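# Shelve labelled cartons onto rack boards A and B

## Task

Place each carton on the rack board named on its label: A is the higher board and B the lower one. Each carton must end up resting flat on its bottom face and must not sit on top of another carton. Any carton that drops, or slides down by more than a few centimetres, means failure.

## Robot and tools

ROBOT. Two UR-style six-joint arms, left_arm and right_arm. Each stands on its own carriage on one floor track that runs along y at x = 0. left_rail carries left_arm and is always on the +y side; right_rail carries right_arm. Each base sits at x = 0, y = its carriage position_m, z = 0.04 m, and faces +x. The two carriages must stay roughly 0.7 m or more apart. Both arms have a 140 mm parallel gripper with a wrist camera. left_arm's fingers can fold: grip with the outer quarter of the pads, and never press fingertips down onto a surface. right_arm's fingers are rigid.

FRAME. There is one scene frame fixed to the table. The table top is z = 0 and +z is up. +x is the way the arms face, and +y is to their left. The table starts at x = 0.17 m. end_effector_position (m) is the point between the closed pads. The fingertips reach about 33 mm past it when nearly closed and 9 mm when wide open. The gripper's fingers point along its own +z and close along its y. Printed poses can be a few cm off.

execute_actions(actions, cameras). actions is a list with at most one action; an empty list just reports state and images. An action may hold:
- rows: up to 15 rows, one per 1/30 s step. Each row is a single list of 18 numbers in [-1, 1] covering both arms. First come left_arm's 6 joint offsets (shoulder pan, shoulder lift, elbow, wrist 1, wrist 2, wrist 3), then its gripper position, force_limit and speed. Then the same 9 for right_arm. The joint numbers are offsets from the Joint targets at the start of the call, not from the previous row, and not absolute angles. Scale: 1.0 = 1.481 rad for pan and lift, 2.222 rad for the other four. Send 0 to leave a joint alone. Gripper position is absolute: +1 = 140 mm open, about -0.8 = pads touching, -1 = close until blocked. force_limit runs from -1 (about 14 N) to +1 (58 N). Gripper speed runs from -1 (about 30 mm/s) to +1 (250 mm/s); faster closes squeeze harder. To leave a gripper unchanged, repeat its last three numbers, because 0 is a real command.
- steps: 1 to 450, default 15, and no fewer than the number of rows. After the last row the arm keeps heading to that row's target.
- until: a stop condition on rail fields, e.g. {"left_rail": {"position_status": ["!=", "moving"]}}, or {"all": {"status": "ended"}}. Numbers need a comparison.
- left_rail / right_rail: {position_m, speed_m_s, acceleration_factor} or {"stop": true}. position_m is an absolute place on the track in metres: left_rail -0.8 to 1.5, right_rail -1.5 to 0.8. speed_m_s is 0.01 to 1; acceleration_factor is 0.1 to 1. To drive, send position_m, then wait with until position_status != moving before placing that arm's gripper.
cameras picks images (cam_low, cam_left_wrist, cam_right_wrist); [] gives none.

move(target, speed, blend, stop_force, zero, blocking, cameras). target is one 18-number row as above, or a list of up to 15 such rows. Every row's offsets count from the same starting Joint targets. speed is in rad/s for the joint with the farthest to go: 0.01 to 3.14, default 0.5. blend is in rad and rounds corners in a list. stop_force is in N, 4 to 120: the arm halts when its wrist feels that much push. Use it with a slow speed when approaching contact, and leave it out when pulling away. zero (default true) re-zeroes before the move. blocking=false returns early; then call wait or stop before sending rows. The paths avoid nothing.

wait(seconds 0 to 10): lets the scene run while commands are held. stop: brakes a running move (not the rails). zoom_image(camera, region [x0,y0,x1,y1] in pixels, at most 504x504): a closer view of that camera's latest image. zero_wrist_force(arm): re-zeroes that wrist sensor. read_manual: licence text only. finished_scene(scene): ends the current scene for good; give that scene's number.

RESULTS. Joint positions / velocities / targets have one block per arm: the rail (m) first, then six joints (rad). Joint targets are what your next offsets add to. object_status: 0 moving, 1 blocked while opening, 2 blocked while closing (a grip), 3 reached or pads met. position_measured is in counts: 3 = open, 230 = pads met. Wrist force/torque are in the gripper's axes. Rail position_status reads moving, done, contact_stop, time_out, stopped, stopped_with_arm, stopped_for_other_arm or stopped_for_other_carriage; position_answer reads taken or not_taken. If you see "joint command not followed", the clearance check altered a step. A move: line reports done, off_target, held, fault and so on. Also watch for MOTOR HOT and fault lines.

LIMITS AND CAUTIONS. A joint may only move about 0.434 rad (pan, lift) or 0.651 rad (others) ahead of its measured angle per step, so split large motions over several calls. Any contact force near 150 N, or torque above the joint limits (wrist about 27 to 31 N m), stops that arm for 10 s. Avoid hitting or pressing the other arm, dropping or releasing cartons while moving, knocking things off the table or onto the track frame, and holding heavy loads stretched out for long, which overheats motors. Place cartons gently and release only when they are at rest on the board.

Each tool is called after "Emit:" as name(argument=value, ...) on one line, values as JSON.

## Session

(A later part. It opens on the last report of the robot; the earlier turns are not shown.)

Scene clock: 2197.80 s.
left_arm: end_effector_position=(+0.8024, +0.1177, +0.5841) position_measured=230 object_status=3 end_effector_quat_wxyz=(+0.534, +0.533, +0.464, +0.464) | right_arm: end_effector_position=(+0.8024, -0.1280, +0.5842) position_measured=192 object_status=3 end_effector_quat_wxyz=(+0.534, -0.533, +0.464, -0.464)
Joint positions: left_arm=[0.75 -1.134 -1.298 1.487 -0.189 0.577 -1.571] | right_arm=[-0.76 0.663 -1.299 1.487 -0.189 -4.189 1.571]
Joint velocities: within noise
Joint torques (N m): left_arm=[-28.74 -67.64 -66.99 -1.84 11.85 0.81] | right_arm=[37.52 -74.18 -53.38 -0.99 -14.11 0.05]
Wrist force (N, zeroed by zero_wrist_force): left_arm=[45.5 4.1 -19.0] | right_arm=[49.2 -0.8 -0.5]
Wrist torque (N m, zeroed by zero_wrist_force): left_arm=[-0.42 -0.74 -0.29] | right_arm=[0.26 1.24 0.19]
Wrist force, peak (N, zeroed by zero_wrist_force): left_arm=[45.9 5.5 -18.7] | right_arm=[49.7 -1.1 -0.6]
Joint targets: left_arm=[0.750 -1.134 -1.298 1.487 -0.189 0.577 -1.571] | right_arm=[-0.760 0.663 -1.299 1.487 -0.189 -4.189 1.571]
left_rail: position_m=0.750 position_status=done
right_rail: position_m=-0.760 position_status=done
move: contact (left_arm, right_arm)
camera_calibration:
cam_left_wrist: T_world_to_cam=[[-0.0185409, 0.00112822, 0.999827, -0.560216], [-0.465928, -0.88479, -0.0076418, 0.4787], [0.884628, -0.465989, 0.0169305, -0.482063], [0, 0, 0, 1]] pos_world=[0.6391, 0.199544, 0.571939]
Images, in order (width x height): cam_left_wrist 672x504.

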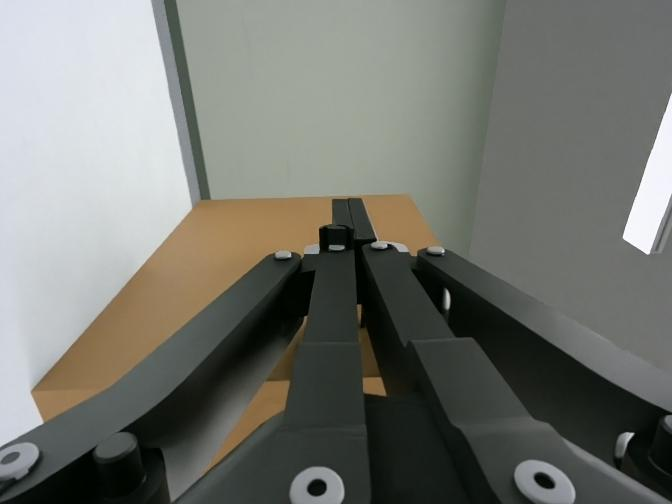

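Emit:
move(target=[[0.008061,-0.017448,0.014481,-0.002851,0.005373,0,-1,-1,-1,-0.014951,-0.017448,0.014481,-0.002851,-0.009965,0,-0.5,-1,-1],[-0.080892,-0.091375,0.068140,-0.007237,-0.053916,0,-1,-1,-1,0.041679,-0.091375,0.068140,-0.007237,0.027780,0,-0.5,-1,-1],[-0.164970,-0.136834,0.101853,-0.010650,-0.109955,0,-1,-1,-1,0.102111,-0.136834,0.101853,-0.010650,0.068059,0,-0.5,-1,-1],[-0.382750,-0.073442,0.318803,-0.269852,-0.251968,0,-1,-1,-1,0.265026,-0.057289,0.305194,-0.267010,0.179786,0,-0.5,-1,-1],[-0.382750,0.149223,0.351028,-0.450488,-0.251968,0,-1,-1,-1,0.265026,0.158382,0.336673,-0.442237,0.179786,0,-0.5,-1,-1]], speed=[0.03,0.25,0.3,0.6,0.4], blend=[0,0.03,0.03,0.03,0], cameras=["cam_low","cam_left_wrist","cam_right_wrist"])

Emit:
zero_wrist_force(arm="left_arm")

Emit:
zero_wrist_force(arm="right_arm")

Scene clock: 2291.77 s.
left_arm: end_effector_position=(+0.4443, +0.1784, +0.1101) position_measured=230 object_status=3 end_effector_quat_wxyz=(+0.536, +0.535, +0.462, +0.462) | right_arm: end_effector_position=(+0.4422, -0.1763, +0.1103) position_measured=192 object_status=3 end_effector_quat_wxyz=(+0.532, -0.532, +0.466, -0.466)
Joint positions: left_arm=[0.75 -1.701 -1.077 2.267 -1.19 0.017 -1.571] | right_arm=[-0.76 1.056 -1.064 2.235 -1.171 -3.79 1.571]
Joint velocities: within noise
Joint torques (N m): left_arm=[-11.51 -42.96 -7.32 -2.82 -2.42 0.67] | right_arm=[11.8 -54.63 -8.99 -6.46 3.56 -0.02]
Wrist force (N, zeroed by zero_wrist_force): left_arm=[0.1 0.1 0.4] | right_arm=[3.7 -4.1 -0.6]
Wrist torque (N m, zeroed by zero_wrist_force): left_arm=[0.00 0.00 0.01] | right_arm=[-0.97 -0.82 -0.01]
Wrist force, peak (N, zeroed by zero_wrist_force): left_arm=[45.7 4.8 -18.5] | right_arm=[49.5 -1.2 -0.3]
Joint targets: left_arm=[0.750 -1.701 -1.077 2.267 -1.190 0.017 -1.571] | right_arm=[-0.760 1.056 -1.064 2.235 -1.171 -3.790 1.571]
left_rail: position_m=0.750 position_status=done
right_rail: position_m=-0.760 position_status=done
move: done
camera_calibration:
cam_left_wrist: T_world_to_cam=[[-0.0181253, 0.00138124, 0.999835, -0.09328], [-0.472184, -0.881469, -0.00734219, 0.363958], [0.881314, -0.472239, 0.0166291, -0.126424], [0, 0, 0, 1]] pos_world=[0.281583, 0.261244, 0.0980391]
cam_right_wrist: T_world_to_cam=[[-0.0154513, 0.0210763, -0.999658, 0.127809], [-0.432975, 0.90104, 0.0256894, 0.349222], [0.901274, 0.433224, -0.00479679, -0.145571], [0, 0, 0, 1]] pos_world=[0.284378, -0.254292, 0.118096]

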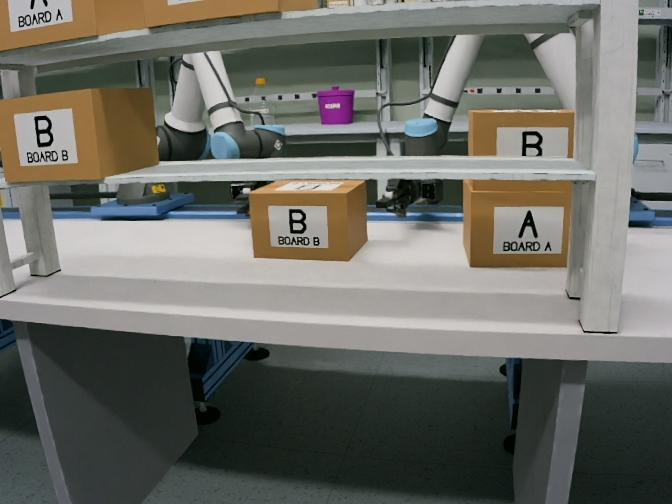

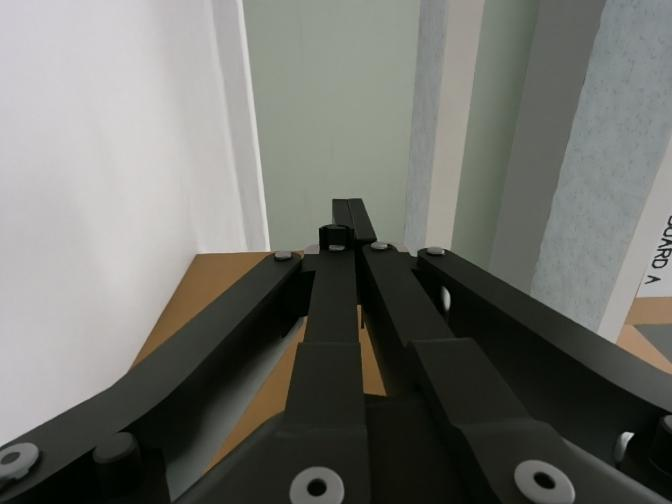

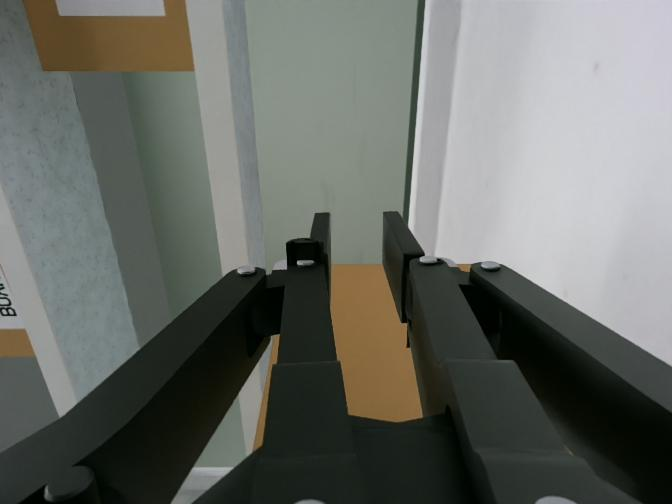

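Wrist force sensor zeroed.

Wrist force sensor zeroed.

Emit:
move(target=[0.008822,0.034176,-0.052835,0.030057,0.005880,0,-1,-1,-1,0.034187,0.034841,-0.053357,0.030134,0.022786,0,-0.5,-1,-1], speed=0.035, stop_force=6, cameras=[])

Scene clock: 2315.03 s.
left_arm: end_effector_position=(+0.4438, +0.1287, +0.1099) position_measured=230 object_status=3 end_effector_quat_wxyz=(+0.536, +0.535, +0.462, +0.462) | right_arm: end_effector_position=(+0.4429, -0.1255, +0.1101) position_measured=192 object_status=3 end_effector_quat_wxyz=(+0.532, -0.532, +0.466, -0.466)
Joint positions: left_arm=[0.75 -1.69 -1.035 2.17 -1.135 0.028 -1.571] | right_arm=[-0.76 1.099 -1.02 2.134 -1.115 -3.747 1.571]
Joint velocities: within noise
Joint torques (N m): left_arm=[-15.32 -86.1 -10.94 -1.14 -1.53 0.64] | right_arm=[-11.85 -82.55 -13.42 -4.98 -4.54 0.12]
Wrist force (N, zeroed by zero_wrist_force): left_arm=[0.0 -0.2 -0.3] | right_arm=[4.5 -2.1 -0.2]
Wrist torque (N m, zeroed by zero_wrist_force): left_arm=[-0.03 0.00 0.00] | right_arm=[-0.04 -0.01 0.06]
Wrist force, peak (N, zeroed by zero_wrist_force): left_arm=[7.6 2.2 -2.3] | right_arm=[11.0 -2.9 -3.6]
Joint targets: left_arm=[0.750 -1.690 -1.035 2.170 -1.135 0.028 -1.571] | right_arm=[-0.760 1.099 -1.020 2.134 -1.115 -3.747 1.571]
left_rail: position_m=0.750 position_status=done
right_rail: position_m=-0.760 position_status=done
move: contact (left_arm, right_arm); left_arm: the elbow is farthest, 0.020 rad from its target; right_arm: the elbow is farthest, 0.018 rad from its target
No camera images: "cameras" was empty.

Emit:
move(target=[[0.000662,0.002563,-0.003963,0.002254,0.000441,0,-1,-1,-1,0.002564,0.002613,-0.004002,0.002260,0.001709,0,-0.5,-1,-1],[0.000662,-0.027076,-0.004800,0.022846,0.000441,0,-1,-1,-1,0.002564,-0.026065,-0.004819,0.022192,0.001709,0,-0.5,-1,-1],[0.000662,-0.083918,-0.009354,0.065286,0.000441,0,-1,-1,-1,0.002564,-0.081060,-0.009272,0.063300,0.001709,0,-0.5,-1,-1],[0.000662,-0.141832,-0.018717,0.113250,0.000441,0,-1,-1,-1,0.002564,-0.137138,-0.018435,0.109840,0.001709,0,-0.5,-1,-1]], speed=[0.01,0.05,0.13,0.15], blend=[0,0.006,0.008,0], cameras=["cam_low"])

Scene clock: 2371.93 s.
left_arm: end_effector_position=(+0.4439, +0.1242, +0.2400) position_measured=230 object_status=3 end_effector_quat_wxyz=(+0.536, +0.535, +0.462, +0.462) | right_arm: end_effector_position=(+0.4427, -0.1209, +0.2401) position_measured=192 object_status=3 end_effector_quat_wxyz=(+0.532, -0.532, +0.466, -0.466)
Joint positions: left_arm=[0.75 -1.689 -1.245 2.128 -0.883 0.029 -1.571] | right_arm=[-0.76 1.102 -1.223 2.093 -0.871 -3.743 1.571]
Joint velocities: within noise
Joint torques (N m): left_arm=[-32.55 -88.7 -71.3 -0.98 23.16 1.16] | right_arm=[28.43 -76.55 -58.24 -2.34 -12.29 0]
Wrist force (N, zeroed by zero_wrist_force): left_arm=[42.9 -9.6 -8.0] | right_arm=[44.5 6.5 -2.1]
Wrist torque (N m, zeroed by zero_wrist_force): left_arm=[0.05 1.03 0.05] | right_arm=[-0.26 1.13 0.24]
Wrist force, peak (N, zeroed by zero_wrist_force): left_arm=[52.3 -9.0 -9.8] | right_arm=[54.3 7.0 -2.6]
Joint targets: left_arm=[0.750 -1.689 -1.246 2.128 -0.883 0.029 -1.571] | right_arm=[-0.760 1.102 -1.223 2.093 -0.871 -3.743 1.571]
left_rail: position_m=0.750 position_status=done
right_rail: position_m=-0.760 position_status=done
move: done
Images, in order (width x height): cam_low 672x504.

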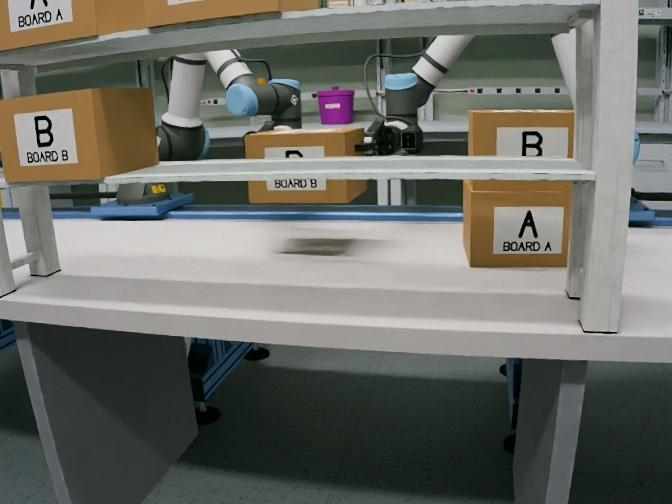

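Emit:
move(target=[[0,-0.056612,-0.015215,0.052947,0,0,-1,-1,-1,0,-0.054922,-0.014912,0.051519,0,0,-0.5,-1,-1],[0,-0.109295,-0.037259,0.110106,0,0,-1,-1,-1,0,-0.106187,-0.036568,0.107343,0,0,-0.5,-1,-1],[0.075591,-0.089370,-0.053679,0.113247,0.048816,0,-1,-1,-1,-0.067539,-0.095997,-0.045140,0.109123,-0.046582,0,-0.5,-1,-1],[0.148733,-0.063474,-0.075739,0.118046,0.095992,0,-1,-1,-1,-0.131182,-0.078717,-0.059952,0.112418,-0.090576,0,-0.5,-1,-1],[0.207238,-0.041350,-0.095225,0.122786,0.134986,0,-1,-1,-1,-0.176552,-0.056594,-0.079438,0.117158,-0.120816,0,-0.5,-1,-1],[0.262589,-0.015914,-0.118332,0.128940,0.171879,0,-1,-1,-1,-0.217746,-0.031157,-0.102546,0.123312,-0.148273,0,-0.5,-1,-1],[0.314456,0.012438,-0.144942,0.136654,0.206449,0,-1,-1,-1,-0.254963,-0.002806,-0.129156,0.131026,-0.173078,0,-0.5,-1,-1],[0.370388,0.048799,-0.180324,0.147799,0.243728,0,-1,-1,-1,-0.293729,0.033556,-0.164537,0.142171,-0.198916,0,-0.5,-1,-1]], speed=[0.15,0.15,0.13,0.13,0.13,0.13,0.13,0.13], blend=[0.008,0.008,0.008,0.008,0.008,0.008,0.008,0], cameras=["cam_low"])

Scene clock: 2458.83 s.
left_arm: end_effector_position=(+0.7971, +0.1175, +0.3652) position_measured=230 object_status=3 end_effector_quat_wxyz=(+0.534, +0.533, +0.464, +0.464) | right_arm: end_effector_position=(+0.7972, -0.1279, +0.3653) position_measured=192 object_status=3 end_effector_quat_wxyz=(+0.534, -0.533, +0.464, -0.464)
Joint positions: left_arm=[0.75 -1.141 -1.173 1.727 -0.555 0.57 -1.571] | right_arm=[-0.76 0.668 -1.174 1.728 -0.555 -4.185 1.571]
Joint velocities: within noise
Joint torques (N m): left_arm=[-17.46 -62.58 -76.98 -2.41 20.53 0.69] | right_arm=[17.69 -69.99 -57.64 -2.63 -21.77 0.05]
Wrist force (N, zeroed by zero_wrist_force): left_arm=[38.3 -9.4 -6.5] | right_arm=[39.8 7.2 -1.9]
Wrist torque (N m, zeroed by zero_wrist_force): left_arm=[0.05 1.08 0.05] | right_arm=[-0.07 0.96 0.08]
Wrist force, peak (N, zeroed by zero_wrist_force): left_arm=[58.2 -10.2 -10.7] | right_arm=[60.5 7.6 -3.8]
Joint targets: left_arm=[0.750 -1.140 -1.173 1.727 -0.555 0.570 -1.571] | right_arm=[-0.760 0.667 -1.174 1.728 -0.555 -4.185 1.571]
left_rail: position_m=0.750 position_status=done
right_rail: position_m=-0.760 position_status=done
move: done
Images, in order (width x height): cam_low 672x504.

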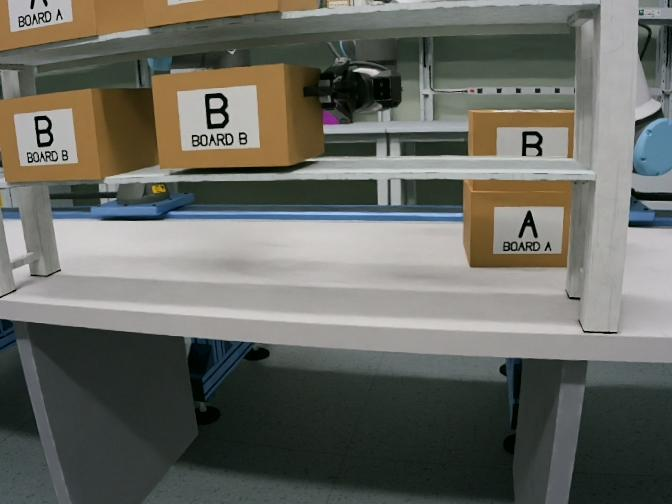

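Emit:
execute_actions(actions=[], cameras=[])

Scene clock: 2520.23 s.
left_arm: end_effector_position=(+0.7973, +0.1175, +0.3652) position_measured=230 object_status=3 end_effector_quat_wxyz=(+0.534, +0.533, +0.464, +0.464) | right_arm: end_effector_position=(+0.7974, -0.1280, +0.3653) position_measured=192 object_status=3 end_effector_quat_wxyz=(+0.534, -0.533, +0.464, -0.464)
Joint positions: left_arm=[0.75 -1.14 -1.173 1.727 -0.555 0.57 -1.571] | right_arm=[-0.76 0.667 -1.174 1.728 -0.555 -4.185 1.571]
Joint velocities: within noise
Joint torques (N m): left_arm=[-19.01 -65.07 -72.12 -2.81 20.41 1.16] | right_arm=[18.22 -71.03 -53.53 -3.28 -20.86 -0.12]
Wrist force (N, zeroed by zero_wrist_force): left_arm=[37.9 -9.3 -6.5] | right_arm=[39.3 7.5 -2.3]
Wrist torque (N m, zeroed by zero_wrist_force): left_arm=[0.12 1.04 0.06] | right_arm=[-0.03 0.96 0.08]
Wrist force, peak (N, zeroed by zero_wrist_force): left_arm=[38.4 -8.8 -6.6] | right_arm=[39.9 7.3 -2.4]
Joint targets: left_arm=[0.750 -1.140 -1.173 1.727 -0.555 0.570 -1.571] | right_arm=[-0.760 0.667 -1.174 1.728 -0.555 -4.185 1.571]
Tool commands: left_gripper/position=-1.0 left_gripper/force_limit=-1.0 left_gripper/speed=-1.0 right_gripper/position=-0.5 right_gripper/force_limit=-1.0 right_gripper/speed=-1.0
left_rail: position_m=0.750 position_status=done
right_rail: position_m=-0.760 position_status=done
No camera images: "cameras" was empty.

Emit:
move(target=[[0,0.004776,0.002689,-0.005872,0,0,-1,-1,-1,0,0.004776,0.002689,-0.005872,0,0,-0.5,-1,-1],[0,0.021535,0.011256,-0.025609,0,0,-1,-1,-1,0,0.021535,0.011256,-0.025609,0,0,-0.5,-1,-1]], speed=[0.03,0.0134], blend=[0,0], stop_force=4.5, cameras=[])

Scene clock: 2526.43 s.
left_arm: end_effector_position=(+0.7973, +0.1174, +0.3528) position_measured=230 object_status=3 end_effector_quat_wxyz=(+0.534, +0.533, +0.464, +0.464) | right_arm: end_effector_position=(+0.7975, -0.1279, +0.3529) position_measured=192 object_status=3 end_effector_quat_wxyz=(+0.534, -0.533, +0.464, -0.464)
Joint positions: left_arm=[0.75 -1.14 -1.162 1.736 -0.575 0.57 -1.571] | right_arm=[-0.76 0.667 -1.163 1.737 -0.575 -4.185 1.571]
Joint velocities: within noise
Joint torques (N m): left_arm=[-16.08 -104.62 -74.9 -2.86 18.86 1.11] | right_arm=[19.38 -91.81 -56.16 -2.52 -19.55 0.03]
Wrist force (N, zeroed by zero_wrist_force): left_arm=[39.5 -7.9 -7.4] | right_arm=[41.6 4.6 -3.5]
Wrist torque (N m, zeroed by zero_wrist_force): left_arm=[0.14 1.03 0.03] | right_arm=[0.05 0.90 0.10]
Wrist force, peak (N, zeroed by zero_wrist_force): left_arm=[41.9 -0.8 -9.9] | right_arm=[42.8 -0.3 -5.3]
Joint targets: left_arm=[0.750 -1.140 -1.162 1.736 -0.575 0.570 -1.571] | right_arm=[-0.760 0.667 -1.163 1.737 -0.575 -4.185 1.571]
left_rail: position_m=0.750 position_status=done
right_rail: position_m=-0.760 position_status=done
move: contact (left_arm, right_arm); path passed 1 of 2 targets; left_arm: the wrist 1 is farthest, 0.037 rad from its target; right_arm: the wrist 1 is farthest, 0.037 rad from its target
No camera images: "cameras" was empty.

Emit:
move(target=[0,0.002512,0.00126,-0.002934,0,0,-1,-1,-1,0,0.002512,0.00126,-0.002934,0,0,-0.5,-1,-1], speed=0.01, stop_force=10, zero=false, cameras=[])

Scene clock: 2538.47 s.
left_arm: end_effector_position=(+0.7974, +0.1174, +0.3525) position_measured=230 object_status=3 end_effector_quat_wxyz=(+0.534, +0.533, +0.464, +0.464) | right_arm: end_effector_position=(+0.7975, -0.1279, +0.3524) position_measured=192 object_status=3 end_effector_quat_wxyz=(+0.534, -0.533, +0.464, -0.464)
Joint positions: left_arm=[0.75 -1.14 -1.162 1.737 -0.576 0.57 -1.571] | right_arm=[-0.76 0.667 -1.162 1.737 -0.576 -4.185 1.571]
Joint velocities: within noise
Joint torques (N m): left_arm=[-22.07 -97.69 -72.5 -2.56 19.47 0.94] | right_arm=[18.95 -84.59 -52.78 -1.09 -19.32 0.25]
Wrist force (N, zeroed by zero_wrist_force): left_arm=[41.8 -1.5 -9.1] | right_arm=[43.6 -2.4 -5.8]
Wrist torque (N m, zeroed by zero_wrist_force): left_arm=[0.09 1.11 -0.07] | right_arm=[0.15 0.91 0.18]
Wrist force, peak (N, zeroed by zero_wrist_force): left_arm=[43.3 4.7 -11.2] | right_arm=[43.9 -6.1 -7.6]
Joint targets: left_arm=[0.750 -1.140 -1.162 1.737 -0.576 0.570 -1.571] | right_arm=[-0.760 0.667 -1.162 1.737 -0.576 -4.185 1.571]
left_rail: position_m=0.750 position_status=done
right_rail: position_m=-0.760 position_status=done
move: contact (left_arm, right_arm)
No camera images: "cameras" was empty.

Emit:
move(target=[[0.007985,-0.015331,0.015035,-0.004502,0.005322,0,-1,-1,-1,-0.014960,-0.015331,0.015035,-0.004502,-0.009971,0,-0.5,-1,-1],[0.007985,-0.027431,0.008184,0.010414,0.005322,0,-1,-1,-1,-0.014960,-0.027431,0.008184,0.010414,-0.009971,0,-0.5,-1,-1],[-0.105182,-0.095583,0.072175,-0.008153,-0.070106,0,-1,-1,-1,0.063151,-0.095583,0.072175,-0.008153,0.042091,0,-0.5,-1,-1],[-0.202232,-0.137641,0.108743,-0.016688,-0.134791,0,-1,-1,-1,0.135195,-0.137641,0.108743,-0.016688,0.090110,0,-0.5,-1,-1],[-0.393636,-0.279090,0.134089,0.052244,-0.290249,0,-1,-1,-1,0.236251,-0.272565,0.129739,0.052245,0.129580,0,-0.5,-1,-1]], speed=[0.03,0.06,0.22,0.3,0.4], blend=[0,0,0.02,0.05,0], cameras=["cam_low"])

Scene clock: 2663.23 s.
left_arm: end_effector_position=(+0.4342, +0.1929, +0.4601) position_measured=230 object_status=3 end_effector_quat_wxyz=(+0.519, +0.519, +0.480, +0.480) | right_arm: end_effector_position=(+0.4565, -0.1615, +0.4599) position_measured=192 object_status=3 end_effector_quat_wxyz=(+0.548, -0.548, +0.447, -0.447)
Joint positions: left_arm=[0.75 -1.723 -1.575 2.034 -0.46 -0.075 -1.571] | right_arm=[-0.76 1.017 -1.566 2.025 -0.46 -3.897 1.571]
Joint velocities: within noise
Joint torques (N m): left_arm=[-15.91 -62.94 -33.35 3.03 -2.97 1.14] | right_arm=[10.7 -57.99 -31.13 0.58 3.86 0.36]
Wrist force (N, zeroed by zero_wrist_force): left_arm=[0.0 -0.4 -0.1] | right_arm=[-1.1 -0.9 -0.2]
Wrist torque (N m, zeroed by zero_wrist_force): left_arm=[-0.07 -0.01 -0.01] | right_arm=[-0.18 0.27 -0.01]
Wrist force, peak (N, zeroed by zero_wrist_force): left_arm=[42.2 -1.2 -8.7] | right_arm=[43.8 -1.9 -5.8]
Joint targets: left_arm=[0.750 -1.724 -1.575 2.034 -0.460 -0.075 -1.571] | right_arm=[-0.760 1.017 -1.566 2.025 -0.460 -3.897 1.571]
left_rail: position_m=0.750 position_status=done
right_rail: position_m=-0.760 position_status=done
move: done
Images, in order (width x height): cam_low 672x504.

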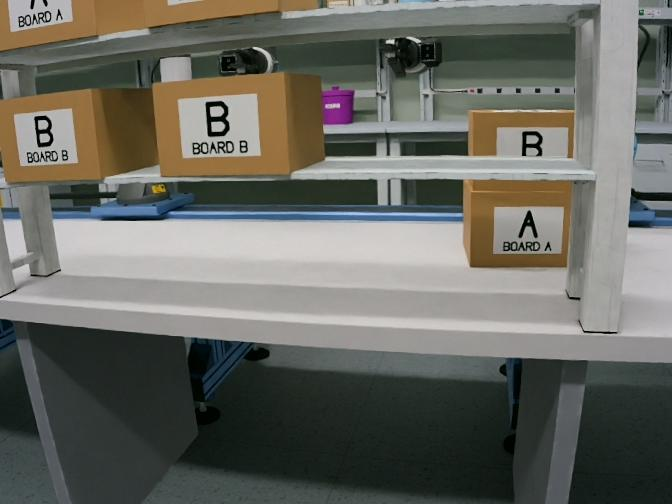

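Emit:
execute_actions(actions=[{"left_rail":{"position_m":1.2127},"right_rail":{"position_m":-0.2967},"steps":240,"until":{"all":{"status":"ended"}}}], cameras=["cam_left_wrist","cam_right_wrist"])

Scene clock: 2669.47 s.
left_arm: end_effector_position=(+0.4341, +0.6558, +0.4602) position_measured=230 object_status=3 end_effector_quat_wxyz=(+0.519, +0.519, +0.480, +0.480) end_effector_velocity=(+0.000, +0.001, +0.001) end_effector_angular_velocity=(-0.003, +0.000, -0.001) | right_arm: end_effector_position=(+0.4564, +0.3014, +0.4600) position_measured=192 object_status=3 end_effector_quat_wxyz=(+0.548, -0.548, +0.447, -0.447) end_effector_velocity=(+0.000, +0.001, +0.000) end_effector_angular_velocity=(+0.001, +0.000, -0.001)
Joint positions: left_arm=[1.213 -1.724 -1.575 2.034 -0.46 -0.075 -1.571] | right_arm=[-0.297 1.017 -1.566 2.026 -0.46 -3.897 1.571]
Joint velocities: left_arm=[0.001 0 -0.001 0 -0.001 0 -0.001] | right_arm=[0.001 0.001 0 0 -0.001 0.001 0]
Joint torques (N m): left_arm=[10.08 -44.32 -40.95 1.69 -1.72 1.1] | right_arm=[4.47 -35.3 -39.66 0.57 0.65 -0.02]
Wrist force (N, zeroed by zero_wrist_force): left_arm=[0.2 0.1 -0.2] | right_arm=[-1.1 -1.2 -0.2]
Wrist torque (N m, zeroed by zero_wrist_force): left_arm=[0.02 -0.07 -0.01] | right_arm=[-0.24 0.28 -0.01]
Wrist force, peak (N, zeroed by zero_wrist_force): left_arm=[-2.1 -0.2 -0.2] | right_arm=[-2.6 -1.0 0.3]
Joint targets: left_arm=[1.213 -1.724 -1.575 2.034 -0.460 -0.075 -1.571] | right_arm=[-0.297 1.017 -1.566 2.025 -0.460 -3.897 1.571]
Tool commands: left_gripper/position=-1.0 left_gripper/force_limit=-1.0 left_gripper/speed=-1.0 right_gripper/position=-0.5 right_gripper/force_limit=-1.0 right_gripper/speed=-1.0
left_rail: position_m=1.213 position_status=done
right_rail: position_m=-0.297 position_status=done
camera_calibration:
cam_left_wrist: T_world_to_cam=[[-0.0181301, -0.0000056636, 0.999836, -0.443238], [-0.410329, -0.911907, -0.00744569, 0.775775], [0.911757, -0.410397, 0.0165306, 0.0485308], [0, 0, 0, 1]] pos_world=[0.266039, 0.727349, 0.448139]
cam_right_wrist: T_world_to_cam=[[-0.0169907, 0.0197768, -0.99966, 0.4686], [-0.493969, 0.869103, 0.0255897, -0.0465163], [0.869314, 0.494235, -0.00499755, -0.367306], [0, 0, 0, 1]] pos_world=[0.304289, 0.212696, 0.467795]
Images, in order (width x height): cam_left_wrist 672x504, cam_right_wrist 672x504.

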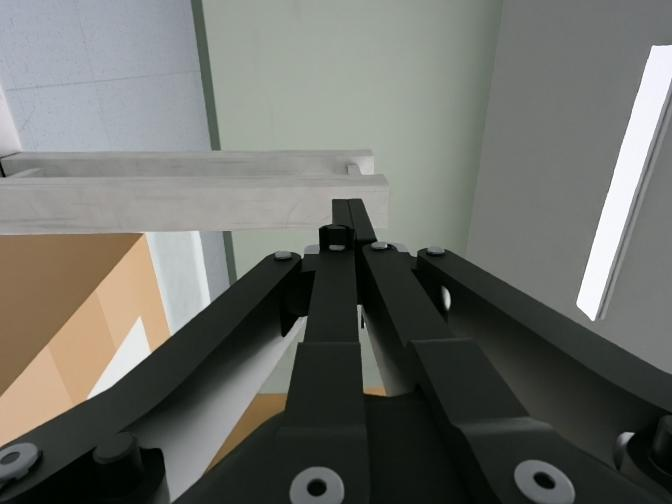

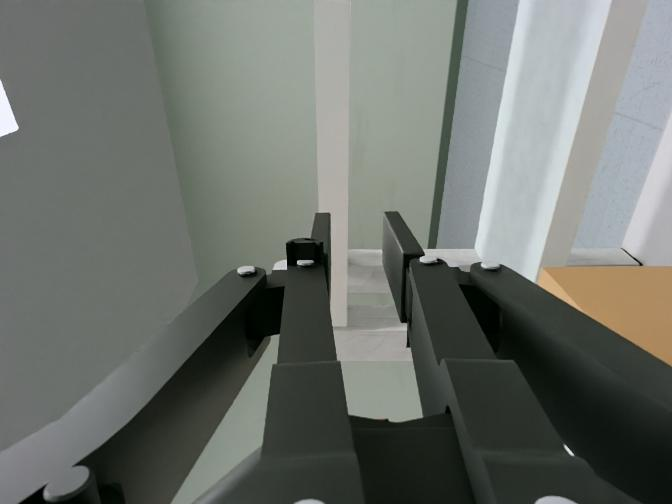

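Emit:
zoom_image(camera="cam_left_wrist", region=[0, 190, 240, 500])

Emit:
zoom_image(camera="cam_right_wrist", region=[500, 230, 672, 400])

Scaled by 1.626.

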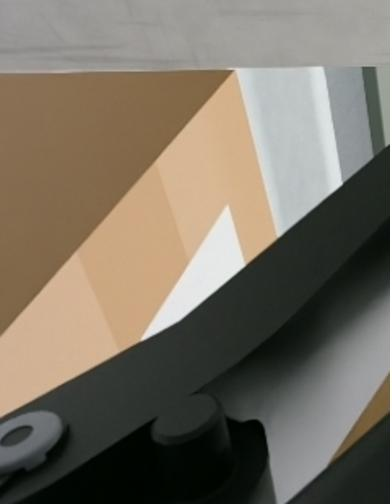

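Scaled by 2.930.

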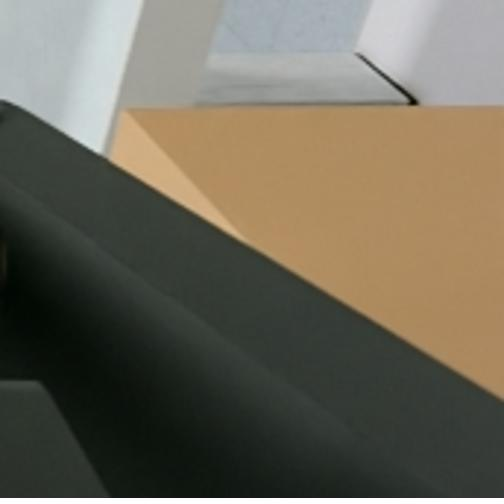

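Emit:
move(target=[0.006138,0.165020,0.081051,-0.191039,-0.002585,0,-1,-1,-1,-0.011286,0.169611,0.074929,-0.187977,-0.014199,0,-0.5,-1,-1], speed=0.4, cameras=["cam_left_wrist","cam_right_wrist"])

Emit:
zero_wrist_force(arm="left_arm")

Emit:
zero_wrist_force(arm="right_arm")

Scene clock: 2767.77 s.
left_arm: end_effector_position=(+0.4395, +0.6633, +0.2542) position_measured=230 object_status=3 end_effector_quat_wxyz=(+0.516, +0.515, +0.484, +0.484) | right_arm: end_effector_position=(+0.4670, +0.3088, +0.2541) position_measured=192 object_status=3 end_effector_quat_wxyz=(+0.551, -0.551, +0.443, -0.443)
Joint positions: left_arm=[1.213 -1.714 -1.331 2.214 -0.884 -0.081 -1.571] | right_arm=[-0.297 1.001 -1.315 2.192 -0.878 -3.928 1.571]
Joint velocities: within noise
Joint torques (N m): left_arm=[12.37 -32.26 -19.93 -1.75 -2.37 1.21] | right_arm=[-14.42 -45.05 -20.85 -6.72 -2.9 0.23]
Wrist force (N, zeroed by zero_wrist_force): left_arm=[-0.1 -0.4 -0.2] | right_arm=[-1.0 -1.0 0.2]
Wrist torque (N m, zeroed by zero_wrist_force): left_arm=[-0.09 -0.01 -0.01] | right_arm=[-0.23 0.25 -0.01]
Wrist force, peak (N, zeroed by zero_wrist_force): left_arm=[0.3 -2.6 0.0] | right_arm=[-0.8 -3.1 -0.6]
Joint targets: left_arm=[1.213 -1.714 -1.331 2.215 -0.884 -0.081 -1.571] | right_arm=[-0.297 1.001 -1.315 2.192 -0.878 -3.928 1.571]
left_rail: position_m=1.213 position_status=done
right_rail: position_m=-0.297 position_status=done
move: done
camera_calibration:
cam_left_wrist: T_world_to_cam=[[-0.0181679, -0.000365473, 0.999835, -0.236919], [-0.396768, -0.917888, -0.00754515, 0.781318], [0.917739, -0.39684, 0.0165311, 0.0384923], [0, 0, 0, 1]] pos_world=[0.270372, 0.732351, 0.242139]
cam_right_wrist: T_world_to_cam=[[-0.0172313, 0.0194383, -0.999663, 0.263023], [-0.506765, 0.861707, 0.0254909, -0.034091], [0.861912, 0.507033, -0.00499768, -0.381813], [0, 0, 0, 1]] pos_world=[0.316345, 0.217856, 0.261895]
Images, in order (width x height): cam_left_wrist 672x504, cam_right_wrist 672x504.

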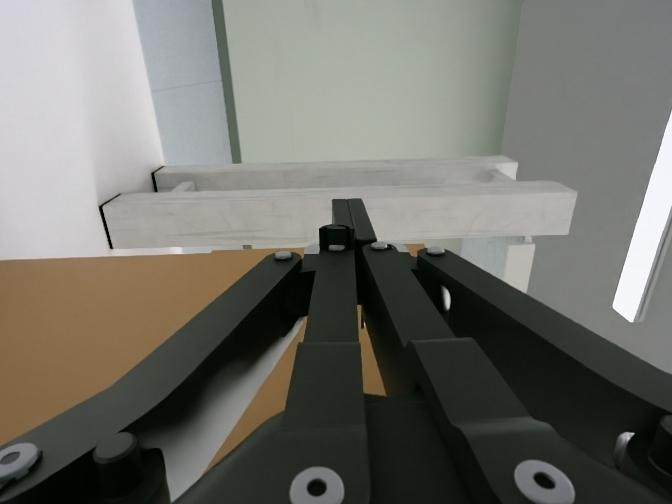

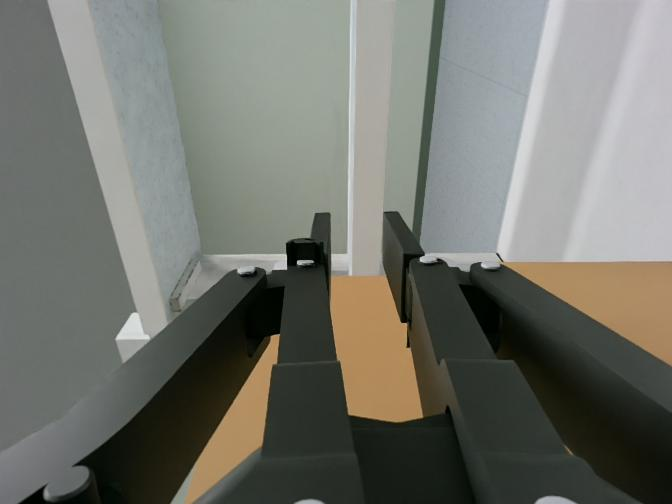

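Wrist force sensor zeroed.

Wrist force sensor zeroed.

Emit:
move(target=[0.015564,0.053773,-0.052207,0.016366,0.010374,0,-1,-1,-1,0.042473,0.051118,-0.050286,0.016215,0.028309,0,-0.5,-1,-1], speed=0.035, stop_force=6, cameras=[])

Scene clock: 2777.03 s.
left_arm: end_effector_position=(+0.4426, +0.6191, +0.2544) position_measured=230 object_status=3 end_effector_quat_wxyz=(+0.516, +0.515, +0.484, +0.484) | right_arm: end_effector_position=(+0.4640, +0.3562, +0.2542) position_measured=192 object_status=3 end_effector_quat_wxyz=(+0.551, -0.551, +0.443, -0.443)
Joint positions: left_arm=[1.213 -1.697 -1.272 2.129 -0.857 -0.064 -1.571] | right_arm=[-0.297 1.051 -1.254 2.103 -0.849 -3.878 1.571]
Joint velocities: within noise
Joint torques (N m): left_arm=[-16.69 -81.09 -23.12 -1.27 -1.91 0.89] | right_arm=[-11.55 -72.01 -21.16 -5.25 -3.9 0.3]
Wrist force (N, zeroed by zero_wrist_force): left_arm=[0.9 -0.1 0.3] | right_arm=[2.5 -1.7 0.9]
Wrist torque (N m, zeroed by zero_wrist_force): left_arm=[0.06 0.01 0.01] | right_arm=[0.02 0.14 0.10]
Wrist force, peak (N, zeroed by zero_wrist_force): left_arm=[8.6 2.5 -2.8] | right_arm=[9.1 -2.7 -0.9]
Joint targets: left_arm=[1.213 -1.697 -1.272 2.129 -0.857 -0.064 -1.571] | right_arm=[-0.297 1.051 -1.254 2.103 -0.849 -3.878 1.571]
left_rail: position_m=1.213 position_status=done
right_rail: position_m=-0.297 position_status=done
move: contact (left_arm, right_arm); left_arm: the elbow is farthest, 0.030 rad from its target; right_arm: the elbow is farthest, 0.023 rad from its target
No camera images: "cameras" was empty.

Emit:
move(target=[0.001292,0.004463,-0.004333,0.001358,0.000861,0,-1,-1,-1,0.003525,0.004243,-0.004174,0.001346,0.002350,0,-0.5,-1,-1], speed=0.01, cameras=[])

Scene clock: 2800.77 s.
left_arm: end_effector_position=(+0.4431, +0.6145, +0.2543) position_measured=230 object_status=3 end_effector_quat_wxyz=(+0.516, +0.515, +0.484, +0.484) | right_arm: end_effector_position=(+0.4635, +0.3610, +0.2541) position_measured=192 object_status=3 end_effector_quat_wxyz=(+0.551, -0.551, +0.443, -0.443)
Joint positions: left_arm=[1.213 -1.696 -1.266 2.12 -0.854 -0.062 -1.571] | right_arm=[-0.297 1.056 -1.248 2.094 -0.846 -3.873 1.571]
Joint velocities: within noise
Joint torques (N m): left_arm=[-5.19 -37.47 -70.73 -0.7 25.65 1.32] | right_arm=[36.74 -34 -50.43 0.34 -8.14 0]
Wrist force (N, zeroed by zero_wrist_force): left_arm=[49.6 4.3 -13.0] | right_arm=[50.8 -13.5 -5.6]
Wrist torque (N m, zeroed by zero_wrist_force): left_arm=[0.06 1.53 -0.09] | right_arm=[0.34 1.35 0.49]
Wrist force, peak (N, zeroed by zero_wrist_force): left_arm=[49.6 4.3 -13.0] | right_arm=[50.8 -13.5 -5.6]
Joint targets: left_arm=[1.213 -1.696 -1.265 2.119 -0.854 -0.062 -1.571] | right_arm=[-0.297 1.056 -1.248 2.094 -0.846 -3.873 1.571]
left_rail: position_m=1.213 position_status=done
right_rail: position_m=-0.297 position_status=done
move: done
No camera images: "cameras" was empty.

Emit:
move(target=[[0,-0.023739,-0.006212,0.022035,0,0,-1,-1,-1,0,-0.023210,-0.006120,0.021590,0,0,-0.5,-1,-1],[0.078649,-0.045021,-0.033451,0.063458,0.069485,0,-1,-1,-1,-0.053000,-0.049082,-0.028589,0.061303,-0.017945,0,-0.5,-1,-1],[0.153814,-0.054256,-0.068500,0.104662,0.136864,0,-1,-1,-1,-0.102653,-0.065805,-0.056935,0.100795,-0.033759,0,-0.5,-1,-1]], speed=[0.05,0.14,0.14], blend=[0,0.02,0], cameras=[])

Scene clock: 2909.33 s.
left_arm: end_effector_position=(+0.5723, +0.5850, +0.3653) position_measured=230 object_status=3 end_effector_quat_wxyz=(+0.534, +0.533, +0.464, +0.464) | right_arm: end_effector_position=(+0.5724, +0.3309, +0.3651) position_measured=192 object_status=3 end_effector_quat_wxyz=(+0.534, -0.534, +0.464, -0.464)
Joint positions: left_arm=[1.213 -1.468 -1.346 1.967 -0.622 0.242 -1.571] | right_arm=[-0.297 0.904 -1.346 1.968 -0.622 -3.948 1.571]
Joint velocities: within noise
Joint torques (N m): left_arm=[-13.7 -84.11 -79.54 -1.59 25.21 1.16] | right_arm=[11.37 -75.43 -63.18 -3.29 -26.01 0.01]
Wrist force (N, zeroed by zero_wrist_force): left_arm=[46.1 -10.3 -7.2] | right_arm=[47.6 8.5 -4.0]
Wrist torque (N m, zeroed by zero_wrist_force): left_arm=[0.19 1.40 0.11] | right_arm=[0.01 1.17 0.20]
Wrist force, peak (N, zeroed by zero_wrist_force): left_arm=[65.2 -10.6 -10.4] | right_arm=[66.7 9.0 -4.5]
Joint targets: left_arm=[1.213 -1.468 -1.346 1.967 -0.622 0.242 -1.571] | right_arm=[-0.297 0.904 -1.346 1.968 -0.622 -3.948 1.571]
left_rail: position_m=1.213 position_status=done
right_rail: position_m=-0.297 position_status=done
move: done
No camera images: "cameras" was empty.

Emit:
execute_actions(actions=[{"left_rail":{"position_m":1.0797,"speed_m_s":0.15,"acceleration_factor":0.4},"right_rail":{"position_m":-0.4297,"speed_m_s":0.15,"acceleration_factor":0.4},"steps":240,"until":{"all":{"status":"ended"}}}], cameras=[])

Scene clock: 2920.33 s.
left_arm: end_effector_position=(+0.5724, +0.4521, +0.3654) position_measured=230 object_status=3 end_effector_quat_wxyz=(+0.534, +0.533, +0.464, +0.464) end_effector_velocity=(+0.000, +0.000, -0.001) end_effector_angular_velocity=(+0.000, +0.000, +0.000) | right_arm: end_effector_position=(+0.5725, +0.1979, +0.3651) position_measured=192 object_status=3 end_effector_quat_wxyz=(+0.534, -0.534, +0.464, -0.464) end_effector_velocity=(+0.001, -0.002, -0.001) end_effector_angular_velocity=(-0.002, +0.000, -0.003)
Joint positions: left_arm=[1.08 -1.468 -1.346 1.967 -0.622 0.242 -1.571] | right_arm=[-0.43 0.904 -1.346 1.968 -0.622 -3.948 1.571]
Joint velocities: left_arm=[-0.001 0 0 0.001 0 0 0] | right_arm=[-0.001 -0.001 0.001 0 0 0.002 -0.002]
Joint torques (N m): left_arm=[-18.49 -63.57 -70.59 -2.69 8.48 1.38] | right_arm=[16.38 -71.94 -53.9 -3.74 -10.96 -0.22]
Wrist force (N, zeroed by zero_wrist_force): left_arm=[46.5 -10.2 -7.2] | right_arm=[47.8 8.9 -4.0]
Wrist torque (N m, zeroed by zero_wrist_force): left_arm=[0.29 1.37 0.09] | right_arm=[0.14 1.19 0.19]
Wrist force, peak (N, zeroed by zero_wrist_force): left_arm=[47.9 -10.2 -7.4] | right_arm=[49.2 9.3 -4.3]
Joint targets: left_arm=[1.080 -1.468 -1.346 1.967 -0.622 0.242 -1.571] | right_arm=[-0.430 0.904 -1.346 1.968 -0.622 -3.948 1.571]
Tool commands: left_gripper/position=-1.0 left_gripper/force_limit=-1.0 left_gripper/speed=-1.0 right_gripper/position=-0.5 right_gripper/force_limit=-1.0 right_gripper/speed=-1.0
left_rail: position_m=1.080 speed_m_s=0.15 position_status=done
right_rail: position_m=-0.430 speed_m_s=0.15 position_status=done
No camera images: "cameras" was empty.

Emit:
move(target=[[0.058883,0.022307,-0.019533,0.004665,0.039247,0,-1,-1,-1,-0.045539,0.022307,-0.019533,0.004665,-0.030352,0,-0.5,-1,-1],[0.114545,0.047937,-0.042705,0.010754,0.076346,0,-1,-1,-1,-0.086797,0.047937,-0.042705,0.010754,-0.057852,0,-0.5,-1,-1],[0.166662,0.076483,-0.069380,0.018402,0.111083,0,-1,-1,-1,-0.124030,0.076483,-0.069380,0.018402,-0.082668,0,-0.5,-1,-1],[0.231247,0.119073,-0.110850,0.031486,0.154130,0,-1,-1,-1,-0.168454,0.119073,-0.110850,0.031486,-0.112278,0,-0.5,-1,-1]], speed=0.16, blend=[0.02,0.02,0.02,0], cameras=["cam_low"])

Scene clock: 2958.83 s.
left_arm: end_effector_position=(+0.8073, +0.4521, +0.3655) position_measured=230 object_status=3 end_effector_quat_wxyz=(+0.534, +0.533, +0.464, +0.464) | right_arm: end_effector_position=(+0.8074, +0.1977, +0.3651) position_measured=192 object_status=3 end_effector_quat_wxyz=(+0.534, -0.534, +0.464, -0.464)
Joint positions: left_arm=[1.08 -1.125 -1.169 1.721 -0.552 0.585 -1.571] | right_arm=[-0.43 0.654 -1.169 1.721 -0.552 -4.198 1.571]
Joint velocities: within noise
Joint torques (N m): left_arm=[-24.68 -62.12 -78.08 -2.55 23.45 1.32] | right_arm=[19.97 -73.23 -61.88 -2.68 -23.02 -0.42]
Wrist force (N, zeroed by zero_wrist_force): left_arm=[41.5 -9.8 -5.8] | right_arm=[42.2 8.5 -3.4]
Wrist torque (N m, zeroed by zero_wrist_force): left_arm=[0.33 1.45 0.11] | right_arm=[0.02 1.13 0.06]
Wrist force, peak (N, zeroed by zero_wrist_force): left_arm=[55.9 -9.4 -8.6] | right_arm=[57.2 9.1 -4.4]
Joint targets: left_arm=[1.080 -1.125 -1.169 1.721 -0.552 0.585 -1.571] | right_arm=[-0.430 0.654 -1.169 1.721 -0.552 -4.198 1.571]
left_rail: position_m=1.080 speed_m_s=0.15 position_status=done
right_rail: position_m=-0.430 speed_m_s=0.15 position_status=done
move: done
Images, in order (width x height): cam_low 672x504.

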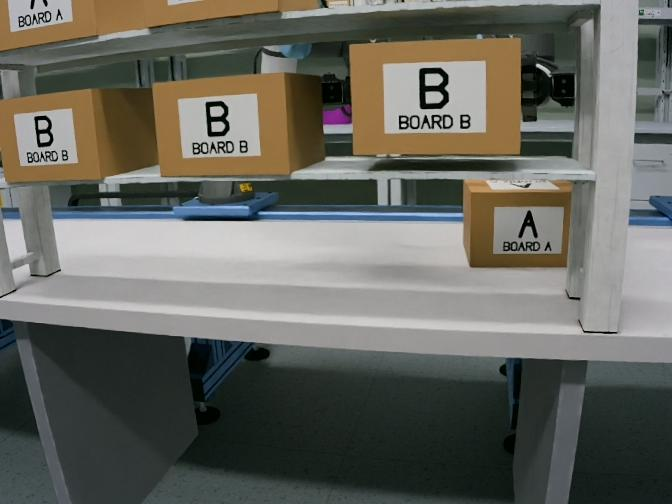

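Emit:
move(target=[[0,0.008912,0.005008,-0.010948,0,0,-1,-1,-1,0,0.008912,0.005008,-0.010948,0,0,-0.5,-1,-1],[0,0.024608,0.012723,-0.029125,0,0,-1,-1,-1,0,0.024608,0.012723,-0.029125,0,0,-0.5,-1,-1]], speed=[0.03,0.0134], blend=[0,0], stop_force=4.5, cameras=[])

Scene clock: 2979.20 s.
left_arm: end_effector_position=(+0.8075, +0.4521, +0.3389) position_measured=230 object_status=3 end_effector_quat_wxyz=(+0.534, +0.533, +0.464, +0.464) | right_arm: end_effector_position=(+0.8076, +0.1977, +0.3384) position_measured=192 object_status=3 end_effector_quat_wxyz=(+0.534, -0.533, +0.464, -0.464)
Joint positions: left_arm=[1.08 -1.125 -1.145 1.74 -0.595 0.585 -1.571] | right_arm=[-0.43 0.654 -1.145 1.74 -0.596 -4.198 1.571]
Joint velocities: within noise
Joint torques (N m): left_arm=[-24.29 -104.44 -76.45 -3.39 20.88 1.4] | right_arm=[21.95 -93.16 -56.95 -2.89 -20.41 -0.37]
Wrist force (N, zeroed by zero_wrist_force): left_arm=[42.8 -6.9 -5.7] | right_arm=[44.0 3.9 -4.5]
Wrist torque (N m, zeroed by zero_wrist_force): left_arm=[0.30 1.41 0.07] | right_arm=[-0.08 1.03 0.12]
Wrist force, peak (N, zeroed by zero_wrist_force): left_arm=[44.8 -0.5 -7.6] | right_arm=[45.3 0.3 -7.0]
Joint targets: left_arm=[1.080 -1.125 -1.145 1.740 -0.595 0.585 -1.571] | right_arm=[-0.430 0.654 -1.145 1.740 -0.596 -4.198 1.571]
left_rail: position_m=1.080 speed_m_s=0.15 position_status=done
right_rail: position_m=-0.430 speed_m_s=0.15 position_status=done
move: contact (left_arm, right_arm); path passed 1 of 2 targets; left_arm: the wrist 1 is farthest, 0.022 rad from its target; right_arm: the wrist 1 is farthest, 0.021 rad from its target
No camera images: "cameras" was empty.

Emit:
move(target=[0,0.001884,0.000945,-0.002201,0,0,-1,-1,-1,0,0.001884,0.000945,-0.002201,0,0,-0.5,-1,-1], speed=0.01, stop_force=10, zero=false, cameras=["cam_low"])

Scene clock: 2991.53 s.
left_arm: end_effector_position=(+0.8076, +0.4520, +0.3387) position_measured=230 object_status=3 end_effector_quat_wxyz=(+0.534, +0.533, +0.464, +0.464) | right_arm: end_effector_position=(+0.8077, +0.1978, +0.3380) position_measured=192 object_status=3 end_effector_quat_wxyz=(+0.534, -0.533, +0.464, -0.464)
Joint positions: left_arm=[1.08 -1.125 -1.145 1.74 -0.596 0.585 -1.571] | right_arm=[-0.43 0.654 -1.145 1.741 -0.597 -4.198 1.571]
Joint velocities: within noise
Joint torques (N m): left_arm=[-25.31 -100.19 -74.71 -2.57 20.79 1.24] | right_arm=[24.2 -86.87 -53.94 -1.63 -20.51 -0.51]
Wrist force (N, zeroed by zero_wrist_force): left_arm=[45.3 -2.5 -8.4] | right_arm=[46.1 -0.7 -6.9]
Wrist torque (N m, zeroed by zero_wrist_force): left_arm=[0.12 1.42 -0.01] | right_arm=[0.17 1.05 0.20]
Wrist force, peak (N, zeroed by zero_wrist_force): left_arm=[46.6 4.4 -10.0] | right_arm=[46.4 -4.5 -8.7]
Joint targets: left_arm=[1.080 -1.125 -1.145 1.740 -0.596 0.585 -1.571] | right_arm=[-0.430 0.654 -1.145 1.741 -0.597 -4.198 1.571]
left_rail: position_m=1.080 speed_m_s=0.15 position_status=done
right_rail: position_m=-0.430 speed_m_s=0.15 position_status=done
move: contact (left_arm, right_arm)
Images, in order (width x height): cam_low 672x504.

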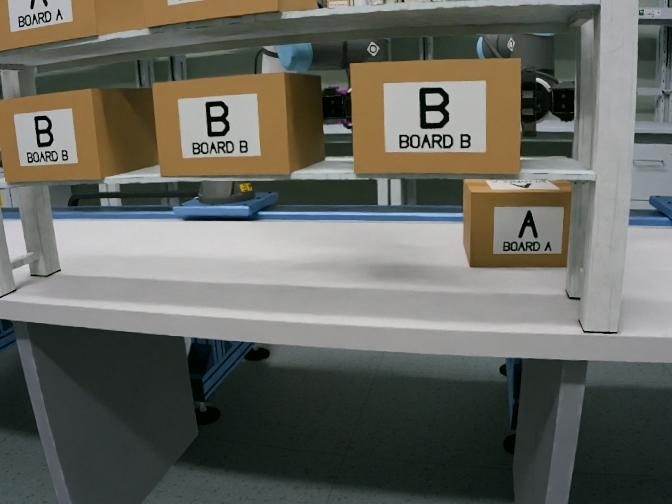

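Emit:
move(target=[[0.008202,-0.014571,0.014996,-0.005104,0.005467,0,-1,-1,-1,-0.015042,-0.014571,0.014996,-0.005104,-0.010026,0,-0.5,-1,-1],[0.008202,-0.027253,0.008519,0.009825,0.005467,0,-1,-1,-1,-0.015042,-0.027253,0.008519,0.009825,-0.010026,0,-0.5,-1,-1],[-0.108932,-0.101357,0.074986,-0.007250,-0.072605,0,-1,-1,-1,0.065069,-0.101357,0.074986,-0.007250,0.043370,0,-0.5,-1,-1],[-0.211680,-0.145922,0.114108,-0.016668,-0.141088,0,-1,-1,-1,0.140891,-0.145922,0.114108,-0.016668,0.093906,0,-0.5,-1,-1],[-0.407530,-0.170598,0.199390,-0.085504,-0.310899,0,-1,-1,-1,0.235572,-0.163246,0.193170,-0.084184,0.117738,0,-0.5,-1,-1]], speed=[0.03,0.06,0.25,0.35,0.45], blend=[0,0,0.02,0.05,0], cameras=["cam_low"])

Scene clock: 3065.60 s.
left_arm: end_effector_position=(+0.4320, +0.5311, +0.3003) position_measured=230 object_status=3 end_effector_quat_wxyz=(+0.513, +0.513, +0.487, +0.487) | right_arm: end_effector_position=(+0.4632, +0.1766, +0.2998) position_measured=192 object_status=3 end_effector_quat_wxyz=(+0.553, -0.553, +0.440, -0.440)
Joint positions: left_arm=[1.08 -1.729 -1.398 2.183 -0.786 -0.106 -1.571] | right_arm=[-0.43 1.003 -1.386 2.17 -0.784 -3.936 1.571]
Joint velocities: within noise
Joint torques (N m): left_arm=[-16.81 -71.26 -24.01 -2.33 -2 1.12] | right_arm=[11.99 -64.56 -23.45 -6.28 3.68 -0.43]
Wrist force (N, zeroed by zero_wrist_force): left_arm=[0.0 0.1 0.3] | right_arm=[1.7 -3.0 1.4]
Wrist torque (N m, zeroed by zero_wrist_force): left_arm=[0.03 -0.01 0.00] | right_arm=[-0.62 -0.41 0.02]
Wrist force, peak (N, zeroed by zero_wrist_force): left_arm=[45.6 -1.8 -8.3] | right_arm=[46.4 -1.2 -7.3]
Joint targets: left_arm=[1.080 -1.729 -1.398 2.183 -0.786 -0.106 -1.571] | right_arm=[-0.430 1.003 -1.386 2.170 -0.784 -3.936 1.571]
left_rail: position_m=1.080 speed_m_s=0.15 position_status=done
right_rail: position_m=-0.430 speed_m_s=0.15 position_status=done
move: done
Images, in order (width x height): cam_low 672x504.

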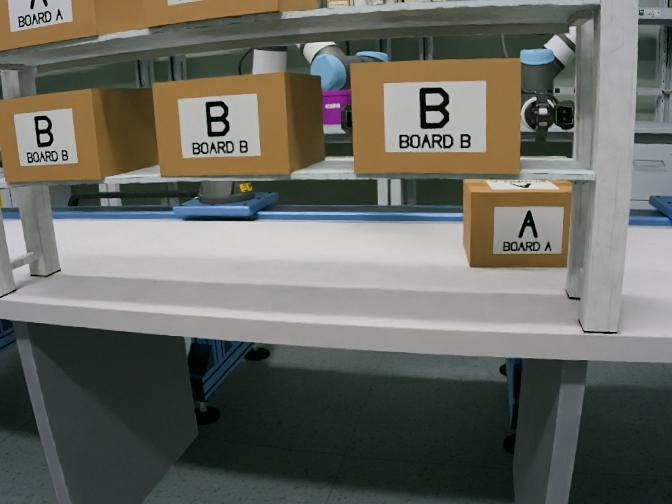

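Emit:
execute_actions(actions=[{"left_rail":{"position_m":1.2037,"speed_m_s":1.0,"acceleration_factor":1.0},"right_rail":{"position_m":-0.3057,"speed_m_s":1.0,"acceleration_factor":1.0},"steps":240,"until":{"all":{"status":"ended"}}}], cameras=["cam_left_wrist","cam_right_wrist"])

Scene clock: 3071.30 s.
left_arm: end_effector_position=(+0.4319, +0.6551, +0.3003) position_measured=230 object_status=3 end_effector_quat_wxyz=(+0.513, +0.513, +0.487, +0.487) end_effector_velocity=(+0.000, +0.001, +0.000) end_effector_angular_velocity=(-0.002, +0.000, -0.001) | right_arm: end_effector_position=(+0.4631, +0.3005, +0.2998) position_measured=192 object_status=3 end_effector_quat_wxyz=(+0.553, -0.553, +0.440, -0.440) end_effector_velocity=(+0.000, +0.002, +0.000) end_effector_angular_velocity=(+0.000, +0.000, +0.002)
Joint positions: left_arm=[1.204 -1.729 -1.398 2.183 -0.786 -0.106 -1.571] | right_arm=[-0.306 1.003 -1.386 2.17 -0.784 -3.936 1.571]
Joint velocities: left_arm=[0.001 0 -0.001 0 -0.001 0.001 -0.001] | right_arm=[0.001 0 -0.001 0 0.001 -0.002 0]
Joint torques (N m): left_arm=[2.76 -61.07 -28.72 -0.2 -1.95 0.91] | right_arm=[10.71 -51.54 -29.46 -4.27 2.7 -0.27]
Wrist force (N, zeroed by zero_wrist_force): left_arm=[0.1 0.3 -0.1] | right_arm=[1.5 -3.0 1.0]
Wrist torque (N m, zeroed by zero_wrist_force): left_arm=[0.07 -0.02 0.00] | right_arm=[-0.62 -0.38 0.02]
Wrist force, peak (N, zeroed by zero_wrist_force): left_arm=[-2.1 0.2 -0.1] | right_arm=[2.7 -3.0 1.0]
Joint targets: left_arm=[1.204 -1.729 -1.398 2.183 -0.786 -0.106 -1.571] | right_arm=[-0.306 1.003 -1.386 2.170 -0.784 -3.936 1.571]
Tool commands: left_gripper/position=-1.0 left_gripper/force_limit=-1.0 left_gripper/speed=-1.0 right_gripper/position=-0.5 right_gripper/force_limit=-1.0 right_gripper/speed=-1.0
left_rail: position_m=1.204 position_status=done
right_rail: position_m=-0.306 position_status=done
camera_calibration:
cam_left_wrist: T_world_to_cam=[[-0.0180827, -0.000379774, 0.999836, -0.28318], [-0.386719, -0.922168, -0.00734434, 0.769475], [0.92202, -0.386788, 0.0165284, 0.0330286], [0, 0, 0, 1]] pos_world=[0.261997, 0.722253, 0.288239]
cam_right_wrist: T_world_to_cam=[[-0.0174285, 0.0192621, -0.999663, 0.309045], [-0.515503, 0.856508, 0.0254912, -0.0244795], [0.85671, 0.515774, -0.00499801, -0.374162], [0, 0, 0, 1]] pos_world=[0.313315, 0.207997, 0.307695]
Images, in order (width x height): cam_left_wrist 672x504, cam_right_wrist 672x504.

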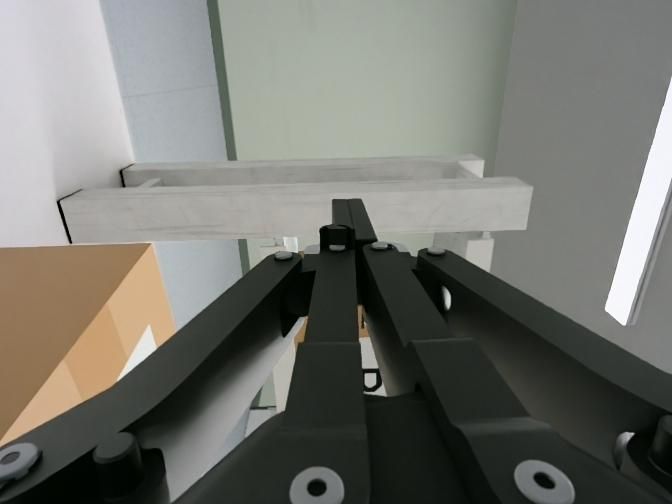

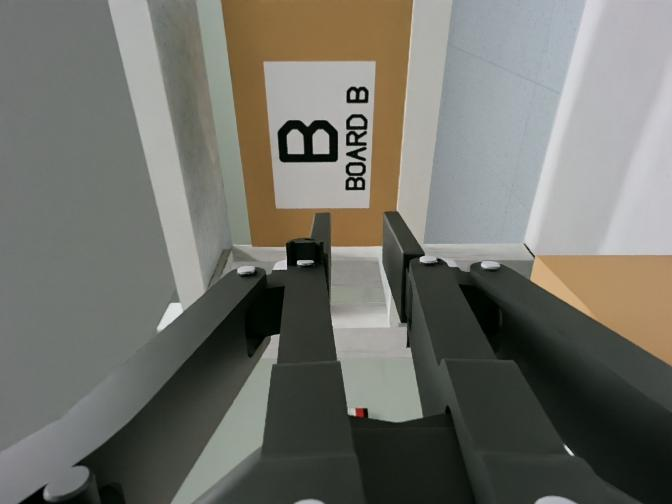

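Emit:
zoom_image(camera="cam_left_wrist", region=[0, 220, 200, 450])

Emit:
zoom_image(camera="cam_right_wrist", region=[500, 230, 672, 400])

Scaled by 2.191.

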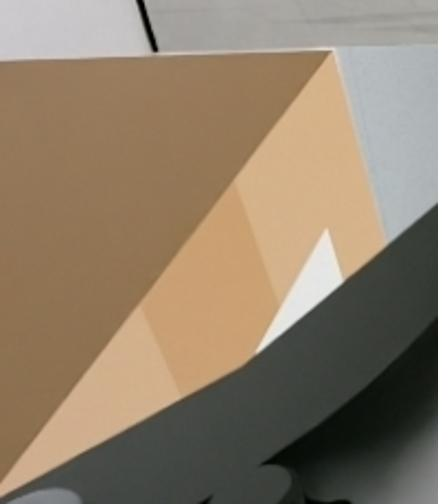

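Scaled by 2.930.

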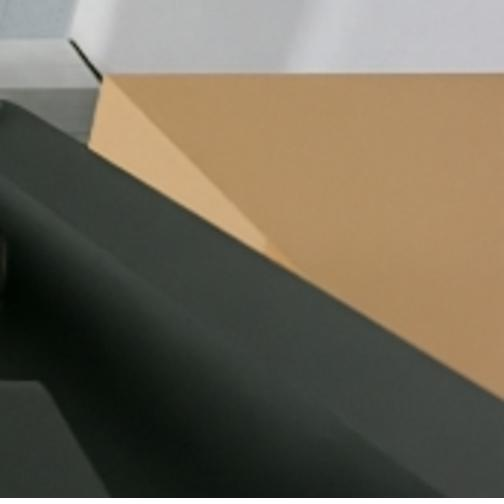

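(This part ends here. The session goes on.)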